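# Open the coffee maker lid fully, then let go

## Task

Swing the coffee maker's lid open as far as it will go, and finish with neither arm in contact with the coffee maker.

## Robot and tools

Robot: two yam_ultra arms, left_arm and right_arm, each with a two-finger parallel gripper and a wrist camera. Their root links sit near (0, +0.318, 0) m for left_arm and (-0.041, -0.293, 0) m for right_arm, turned only slightly about z. A camera stand is fixed behind them. Fixed cameras: cam_high and cam_low; wrist cameras: cam_left_wrist and cam_right_wrist, each 672x504.

Frames. The scene frame has its origin on the table top, halfway between the nominal bases; +z is up, +x points out over the table, and left_arm is on the +y side (this is not the left of an image). Reported hand positions (metres), quaternions (wxyz) and targets use the scene frame. Commanded offsets, however, are taken along each arm's own Hand target axes. On a gripper, +z runs along the fingers and the fingers open and close along y. The reported position is the point between the pads, roughly 1 cm short of the tips.

The 14-number row. Every motion command uses one flat row of 14 numbers, each between -1 and 1: for left_arm dx, dy, dz, rx, ry, rz, opening, then the same seven for right_arm. Both arms are always included. The first six numbers per arm are an offset, not a pose: they measure from that arm's Hand target as it stood when the action or move began, along that target's axes. A value of 1.0 equals 0.6 m of travel or 180 degrees; rx, ry, rz form a single rotation vector. The opening is absolute: +1 means fully open (0.094 m), -1 means closed. To keep an arm where it is, give its six offset numbers as 0 and repeat its current opening; a 0 in the opening slot is a real command to half-close.

execute_actions(actions, cameras): actions is a list of actions; each action is a list of up to 15 rows, one row per 1/30 s step, and a short list repeats its final row until 15 steps pass. All rows within an action count from the same start pose, but each new action starts from the updated Hand target, so sending the same offset again keeps moving the arm. An empty list returns the state plus all camera images. cameras picks images by name, ["all"] or [] for none.

move(target, speed, blend, opening_speed, grip_force, blocking, cameras): drives grippers in straight lines to an offset target, given as one row or a list of up to 15 rows, every row counted from the same starting Hand targets. speed is the path's top speed in m/s (0.002 to 2.9, default 0.25; rotation capped at twice that in rad/s), one value or one per target. blend (m) rounds corners in a list; 0 stops at each point. opening_speed sets how fast the opening changes per second on the -1..+1 scale (at least 0.2); use it to close gently. grip_force caps pad force at 10 to 50 N, per arm or shared, and stays set; lower forces close slowly. blocking=false returns after about 0.5 s while motion continues. Total run is capped at 10 s; paths neither avoid obstacles nor the other arm. The result adds a move: line such as done, off_target, moving, held or fault, plus limits flags (paced = pose clipped, held = steps withheld). done means at rest within 10 mm and 2 degrees; neither done nor off_target tells you whether anything is touched.

wait(seconds 0 to 10): lets time pass with commands held; a running move continues. stop(): brakes a running move. zoom_image(camera, region [x0,y0,x1,y1] pixels, max 504x504): closer look at the newest image from that camera. read_manual(section "licences"): licence text only. finished_scene(scene 1 or 2): ends the scene for good; call it only when the lid is fully open and both arms are clear.

Results show each arm's end-effector position and orientation, Hand target (the last commanded pose after clipping; future offsets start from it), joint positions (last number = finger opening in m), joint velocities, joint torques (include arm weight and noise), grip_measured (measured opening on the -1..+1 scale, reading a little wide when empty), tool commands and motor temperatures. Orientation commands get clipped to within 40 degrees of the current one per step. A gripper may settle a few centimetres short of its target from friction or weight; resend the missing offset if needed.

Cautions: slow down near contact, since speed and overshoot past a surface raise the force. A blocked arm keeps pushing until you command its target back past the gripper. Never let the arms, grippers or wrist cameras meet; the wrist-camera cable touching something counts as the hand touching it. Do not knock objects away, slam the lid or hit fixed things. Avoid steering a gripper close to its own base. Holding stretched poses or pushing at unreachable targets heats motors; MOTOR HOT appears near 75 °C and at 90 °C the arm folds and stops working.

Each tool is called in YAML: its name, and indented under it one key for each argument.

## Session

execute_actions:
  actions: []

zoom_image:
  camera: "cam_high"
  region: [170, 50, 370, 250]

zoom_image:
  camera: "cam_low"
  region: [320, 60, 570, 310]

Scene clock: 0.00 s.
left_arm: end_effector_position=(+0.2286, +0.3182, +0.3091) grip_measured=+1.000 end_effector_quat_wxyz=(+0.498, +0.014, +0.860, -0.106) | right_arm: end_effector_position=(+0.1817, -0.2707, +0.1265) grip_measured=+1.000 end_effector_quat_wxyz=(+0.371, +0.025, +0.924, +0.093)
Joint positions: left_arm=[0.477 0.706 1.083 -0.98 0.559 0.158 0.094] | right_arm=[-0.065 0.591 0.507 -0.723 -0.195 0.072 0.094]
Joint velocities: within noise
Joint torques (N m): no reading
Motor temperatures (°C): left_arm=[30 28 35 31 28 28 27] | right_arm=[28 30 37 33 25 27 28]
Heat: left arm: 35 °C; right arm: 37 °C.
Hand target: left_arm +0.2272, +0.3166, +0.3126; +0.502, +0.017, +0.858, -0.106 | right_arm +0.1855, -0.2706, +0.1353; +0.385, +0.022, +0.918, +0.092
Tool commands: left_gripper/opening=+1.0 right_gripper/opening=+1.0
camera_calibration:
cam_left_wrist: T_world_to_cam=[[-0.114539, -0.977408, 0.177633, 0.281914], [-0.833902, -0.00258103, -0.551907, 0.395529], [0.539897, -0.211344, -0.814767, 0.288592], [0, 0, 0, 1]] pos_world=[0.206312, 0.337558, 0.403353]
cam_right_wrist: T_world_to_cam=[[0.0185922, -0.984849, -0.172415, -0.250718], [-0.953353, 0.0345014, -0.299879, 0.254487], [0.301284, 0.169948, -0.938267, 0.197558], [0, 0, 0, 1]] pos_world=[0.187756, -0.289274, 0.21845]

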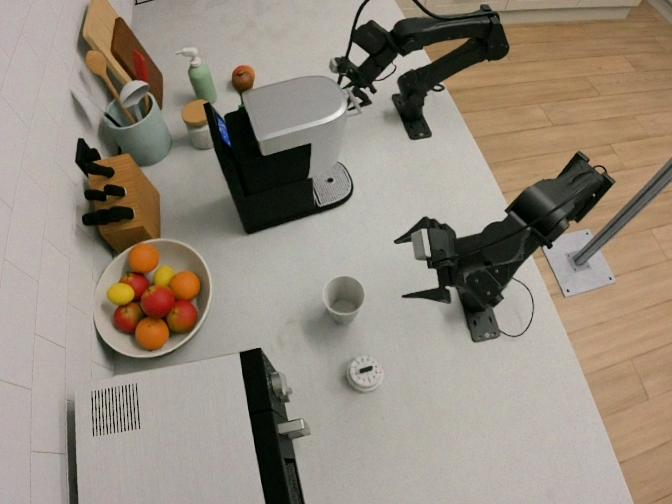

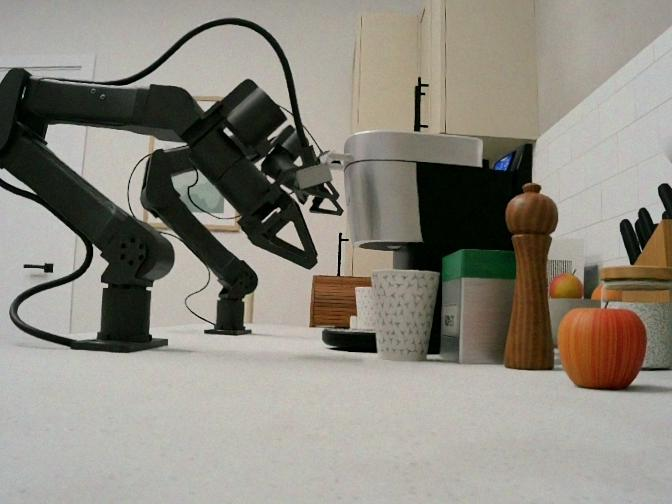

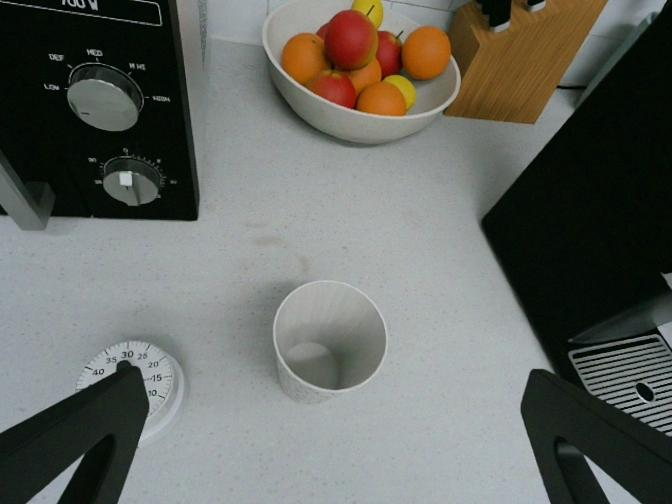

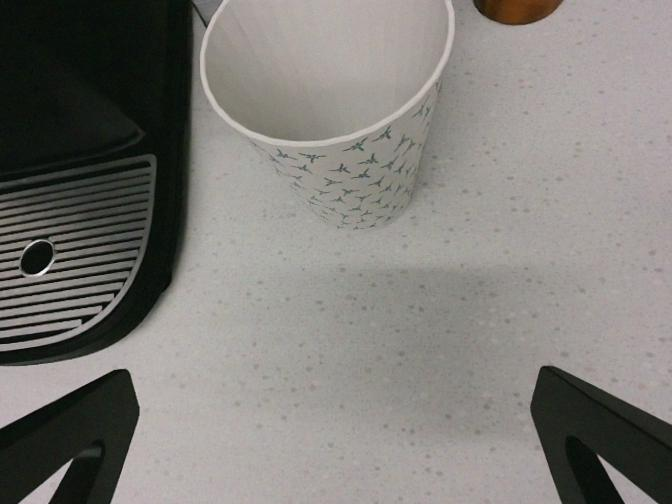

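Scaled by 2.520 from the camera's 672x504 image, which has a finer 960x720 frame.

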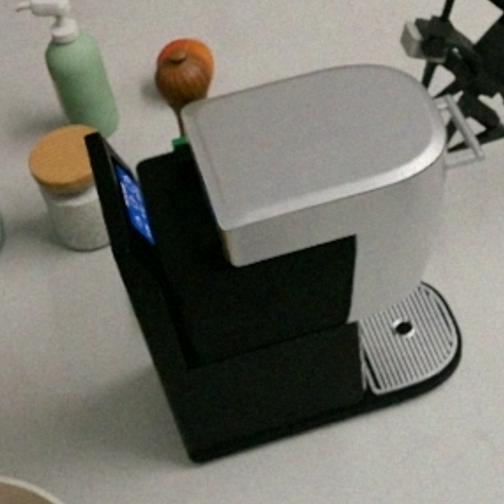

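Scaled by 2.016 from the camera's 672x504 image, which has a finer 960x720 frame.

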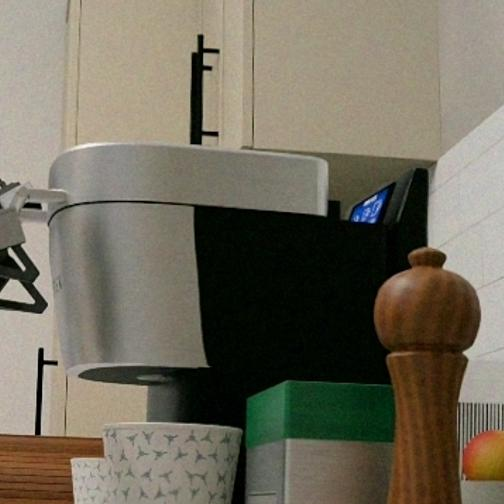

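move:
  target: [0,0,0,0,0,0,1, -0.0898,0.2568,-0.1607,-0.1624,-0.2195,-0.1297,-0.95]
  speed: 0.3
  cameras: ["cam_high","cam_low","cam_right_wrist"]

Scene clock: 25.00 s.
left_arm: end_effector_position=(+0.2286, +0.3182, +0.3091) grip_measured=+1.000 end_effector_quat_wxyz=(+0.498, +0.014, +0.860, -0.106) | right_arm: end_effector_position=(+0.1484, -0.1424, +0.2711) grip_measured=-0.948 end_effector_quat_wxyz=(+0.669, -0.223, +0.672, +0.226)
Joint positions: left_arm=[0.477 0.706 1.083 -0.98 0.559 0.158 0.094] | right_arm=[0.73 0.195 0.372 -0.18 0.088 0.007 0.002]
Joint torques (N m): left_arm=[-0.05 1.1 8.55 1.66 0.21 0.06] | right_arm=[0.49 1.98 4.68 2.12 0.05 -0.06]
Heat: left arm: 36 °C; right arm: 40 °C.
Hand target: left_arm +0.2272, +0.3166, +0.3127; +0.502, +0.017, +0.858, -0.106 | right_arm +0.1501, -0.1401, +0.2683; +0.671, -0.224, +0.670, +0.225
Off the commanded pose: left_arm 0.004 m, 1 deg | right_arm 0.004 m, 0 deg.
move: done
camera_calibration:
cam_right_wrist: T_world_to_cam=[[0.58956, -0.807719, 0.00291342, -0.205769], [-0.355534, -0.262742, -0.896974, 0.292537], [0.725269, 0.527784, -0.442074, 0.175044], [0, 0, 0, 1]] pos_world=[0.0983665, -0.181727, 0.34038]
Images, in order (width x height): cam_high 672x504, cam_low 672x504, cam_right_wrist 672x504.

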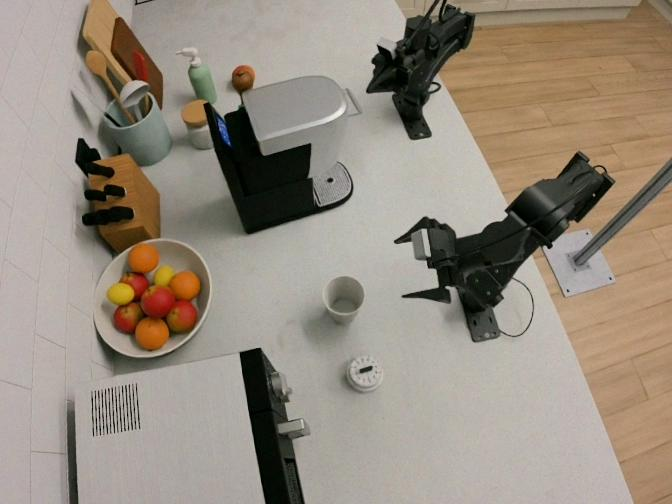

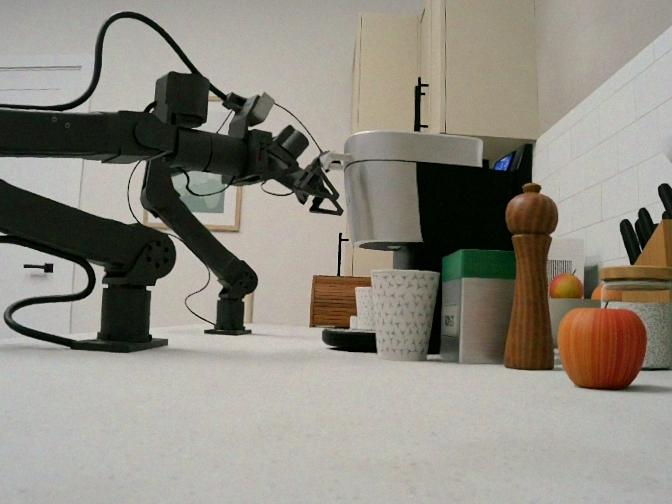

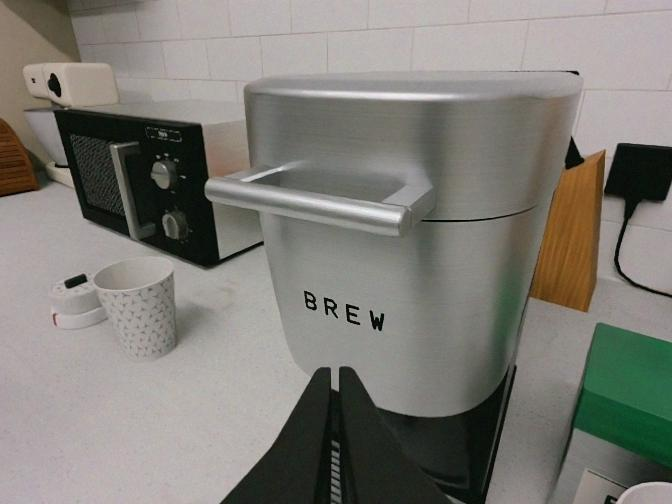

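move:
  target: [0,0,0,0,0,0,1, 0.01,0.013,0.1267,0,0,0,-0.95]
  speed: 0.18
  cameras: ["cam_right_wrist"]

Scene clock: 37.00 s.
left_arm: end_effector_position=(+0.2286, +0.3182, +0.3091) grip_measured=+1.000 end_effector_quat_wxyz=(+0.498, +0.014, +0.860, -0.106) | right_arm: end_effector_position=(+0.2064, -0.0892, +0.2546) grip_measured=-0.948 end_effector_quat_wxyz=(+0.660, -0.227, +0.681, +0.221)
Joint positions: left_arm=[0.477 0.706 1.083 -0.98 0.559 0.158 0.094] | right_arm=[0.735 0.71 0.356 0.324 0.094 0.005 0.002]
Joint torques (N m): left_arm=[-0.08 1.11 8.54 1.66 0.22 0.05] | right_arm=[0.43 -0.72 6.46 2.21 0.04 -0.03]
Motor temperatures (°C): left_arm=[30 27 36 32 28 28 27] | right_arm=[28 30 40 39 25 27 28]
Heat: left arm: 36 °C; right arm: 40 °C.
Hand target: left_arm +0.2272, +0.3166, +0.3127; +0.502, +0.017, +0.858, -0.106 | right_arm +0.2061, -0.0881, +0.2623; +0.671, -0.224, +0.670, +0.225
Off the commanded pose: left_arm 0.004 m, 1 deg | right_arm 0.008 m, 2 deg.
move: done
camera_calibration:
cam_right_wrist: T_world_to_cam=[[0.589039, -0.808072, 0.00734109, -0.198054], [-0.372817, -0.2798, -0.884714, 0.311167], [0.716967, 0.518394, -0.466076, 0.104508], [0, 0, 0, 1]] pos_world=[0.157741, -0.127154, 0.325457]
Images, in order (width x height): cam_right_wrist 672x504.

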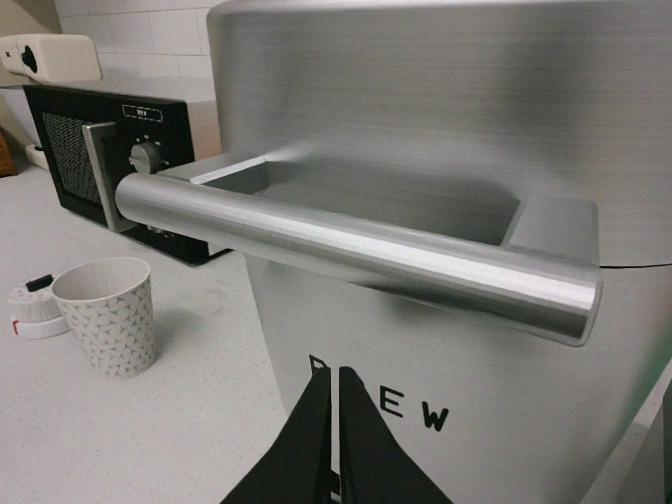

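move:
  target:
    - [0,0,0,0,0,0,1, -0.1083,-0.0026,0.0054,0,0,0,-0.95]
    - [0,0,0,0,0,0,1, -0.2025,-0.0103,0.0217,0,0,0,-0.95]
    - [0,0,0,0,0,0,1, -0.265,-0.0229,0.048,0,0,0,-0.95]
  speed: 0.1
  blend: [0.02,0.02,0]
  cameras: ["cam_high","cam_low","cam_right_wrist"]

Scene clock: 45.07 s.
left_arm: end_effector_position=(+0.2286, +0.3182, +0.3091) grip_measured=+1.000 end_effector_quat_wxyz=(+0.498, +0.014, +0.860, -0.106) | right_arm: end_effector_position=(+0.2387, -0.0803, +0.4039) grip_measured=-0.948 end_effector_quat_wxyz=(+0.661, -0.225, +0.681, +0.222)
Joint positions: left_arm=[0.477 0.706 1.083 -0.98 0.559 0.158 0.094] | right_arm=[0.648 0.929 1.016 -0.116 0.009 0.005 0.002]
Joint torques (N m): left_arm=[-0.06 1.09 8.58 1.66 0.21 0.05] | right_arm=[-0.47 -1.68 9.42 1.86 -0.06 -0.02]
Heat: left arm: 36 °C; right arm: 40 °C.
Hand target: left_arm +0.2272, +0.3166, +0.3127; +0.502, +0.017, +0.858, -0.106 | right_arm +0.2373, -0.0819, +0.4213; +0.671, -0.224, +0.670, +0.225
Off the commanded pose: left_arm 0.004 m, 1 deg | right_arm 0.018 m, 2 deg.
move: off_target (right_arm)
camera_calibration:
cam_right_wrist: T_world_to_cam=[[0.587474, -0.809227, 0.00513064, -0.209854], [-0.373807, -0.276984, -0.885183, 0.458502], [0.717735, 0.518104, -0.465215, 0.145785], [0, 0, 0, 1]] pos_world=[0.19004, -0.118353, 0.474756]
Images, in order (width x height): cam_high 672x504, cam_low 672x504, cam_right_wrist 672x504.

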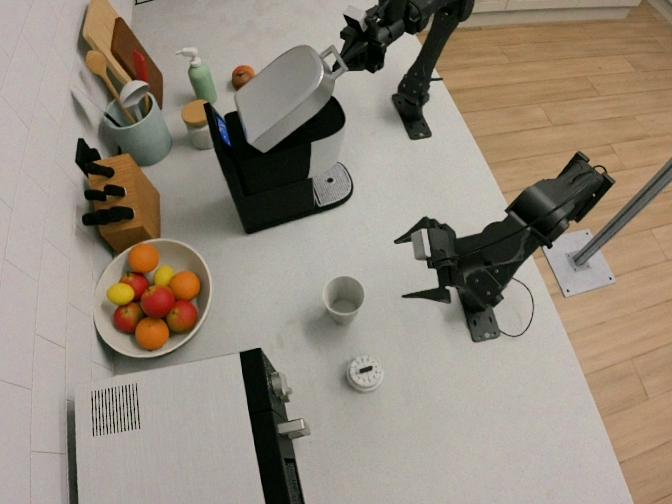

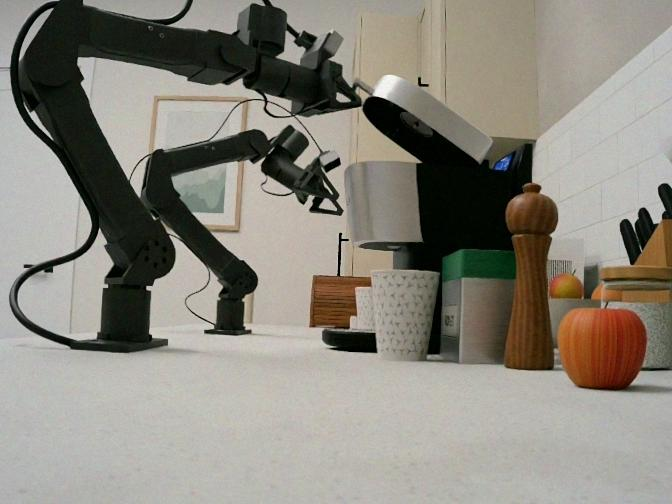

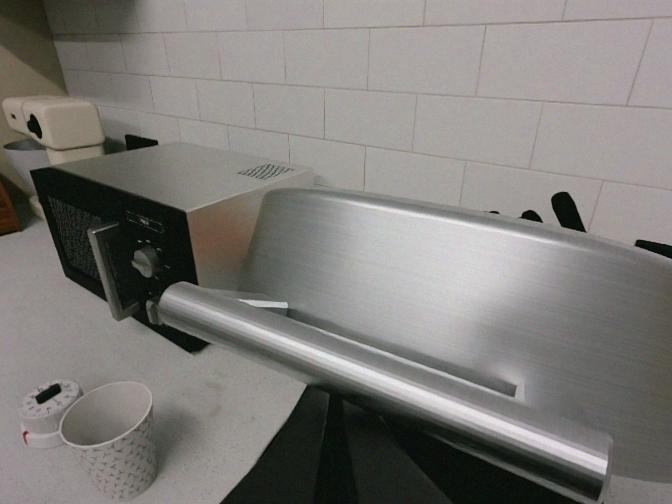

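move:
  target:
    - [0,0,0,0,0,0,1, -0.0533,-0.0171,0.0358,0,0,0,-0.95]
    - [0,0,0,0,0,0,1, -0.0933,-0.0335,0.0704,0,0,0,-0.95]
  speed: 0.07
  blend: [0.015,0]
  cameras: ["cam_low","cam_right_wrist"]

Scene clock: 51.17 s.
left_arm: end_effector_position=(+0.2286, +0.3182, +0.3091) grip_measured=+1.000 end_effector_quat_wxyz=(+0.498, +0.014, +0.860, -0.106) | right_arm: end_effector_position=(+0.2846, -0.0707, +0.4622) grip_measured=-0.948 end_effector_quat_wxyz=(+0.662, -0.224, +0.680, +0.223)
Joint positions: left_arm=[0.477 0.706 1.083 -0.98 0.559 0.158 0.094] | right_arm=[0.553 1.165 1.363 -0.223 -0.087 0.005 0.002]
Joint torques (N m): left_arm=[-0.05 1.1 8.57 1.66 0.22 0.06] | right_arm=[-0.49 -3.03 9.14 1.81 -0.1 -0.02]
Heat: left arm: 37 °C; right arm: 41 °C.
Hand target: left_arm +0.2272, +0.3166, +0.3127; +0.502, +0.017, +0.858, -0.106 | right_arm +0.2831, -0.0726, +0.4774; +0.671, -0.224, +0.670, +0.225
Off the commanded pose: left_arm 0.004 m, 1 deg | right_arm 0.015 m, 2 deg.
move: off_target (right_arm)
camera_calibration:
cam_right_wrist: T_world_to_cam=[[0.58802, -0.808842, 0.00275453, -0.22843], [-0.371508, -0.273105, -0.887353, 0.530555], [0.71848, 0.520758, -0.461082, 0.133035], [0, 0, 0, 1]] pos_world=[0.235843, -0.109146, 0.532759]
Images, in order (width x height): cam_low 672x504, cam_right_wrist 672x504.

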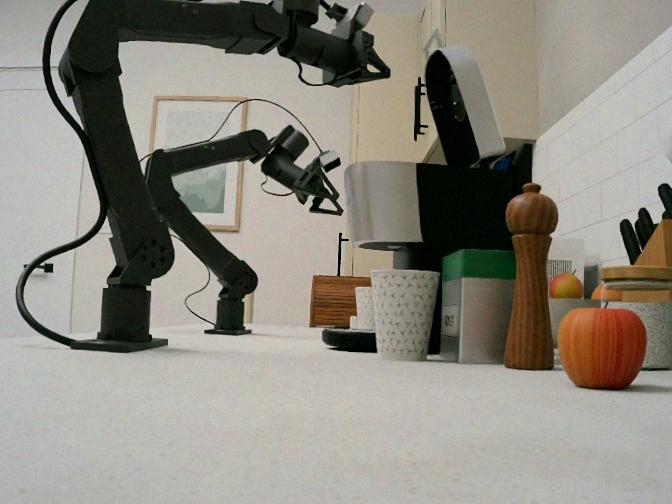

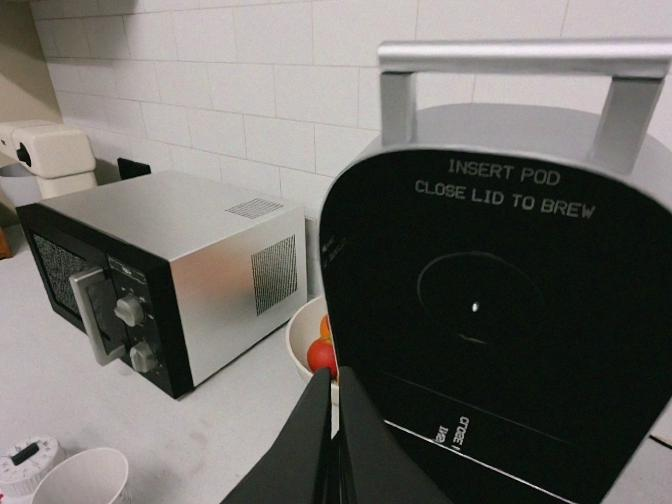

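wait:
  seconds: 0.5
  cameras: ["cam_high","cam_low","cam_right_wrist"]

zoom_image:
  camera: "cam_low"
  region: [380, 20, 560, 200]

Scene clock: 54.00 s.
left_arm: end_effector_position=(+0.2286, +0.3182, +0.3091) grip_measured=+1.000 end_effector_quat_wxyz=(+0.498, +0.014, +0.860, -0.106) | right_arm: end_effector_position=(+0.2846, -0.0706, +0.4621) grip_measured=-0.948 end_effector_quat_wxyz=(+0.662, -0.224, +0.680, +0.223)
Joint positions: left_arm=[0.477 0.706 1.083 -0.98 0.559 0.158 0.094] | right_arm=[0.553 1.165 1.363 -0.223 -0.087 0.005 0.002]
Joint torques (N m): left_arm=[-0.06 1.07 8.57 1.67 0.21 0.05] | right_arm=[-0.47 -3.03 9.1 1.81 -0.08 -0.02]
Heat: left arm: 37 °C; right arm: 41 °C.
Hand target: left_arm +0.2272, +0.3166, +0.3127; +0.502, +0.017, +0.858, -0.106 | right_arm +0.2831, -0.0726, +0.4774; +0.671, -0.224, +0.670, +0.225
Tool commands: left_gripper/opening=+1.0 right_gripper/opening=-0.95
Off the commanded pose: left_arm 0.004 m, 1 deg | right_arm 0.015 m, 2 deg.
wait: 0.50 s; at rest from the start
camera_calibration:
cam_right_wrist: T_world_to_cam=[[0.58831, -0.808631, 0.0027134, -0.228372], [-0.371727, -0.273423, -0.887164, 0.530409], [0.71813, 0.520919, -0.461447, 0.133232], [0, 0, 0, 1]] pos_world=[0.235843, -0.109046, 0.532658]
Images, in order (width x height): cam_high 672x504, cam_low 672x504, cam_right_wrist 672x504.

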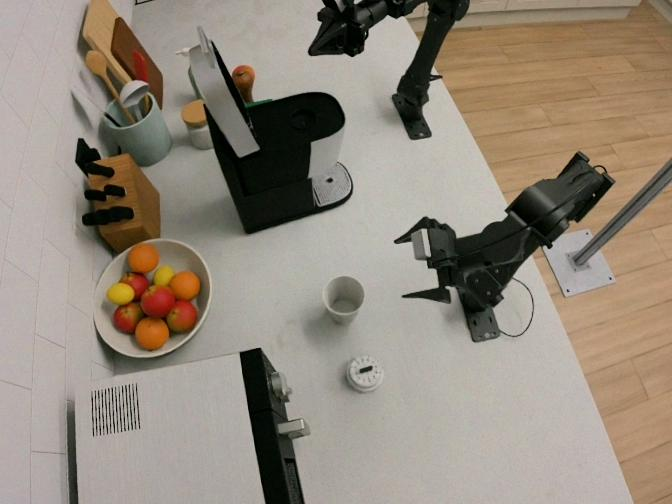

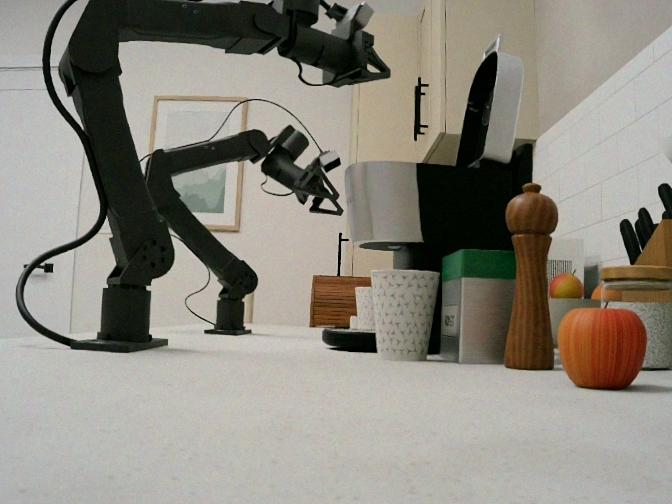

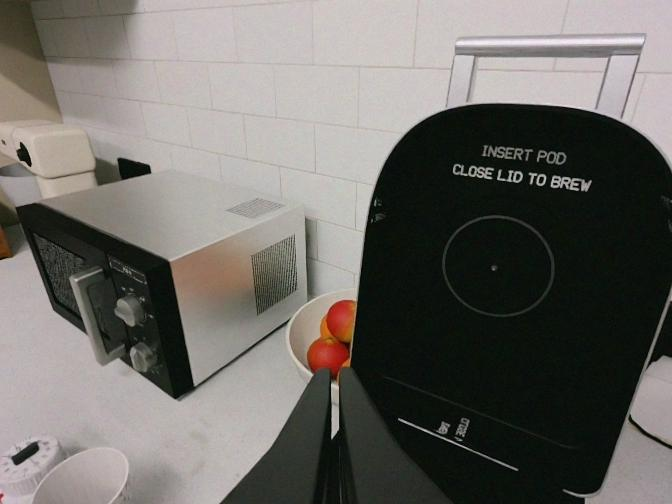

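Scaled by 2.800 from the camera's 672x504 image, which has a finer 960x720 frame.

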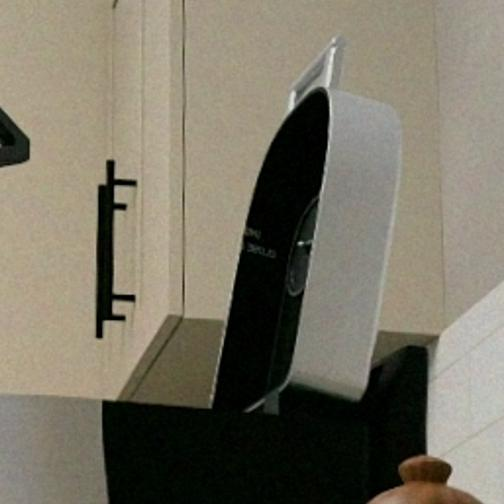

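finished_scene:
  scene: 2

The scene is finished: the task was done.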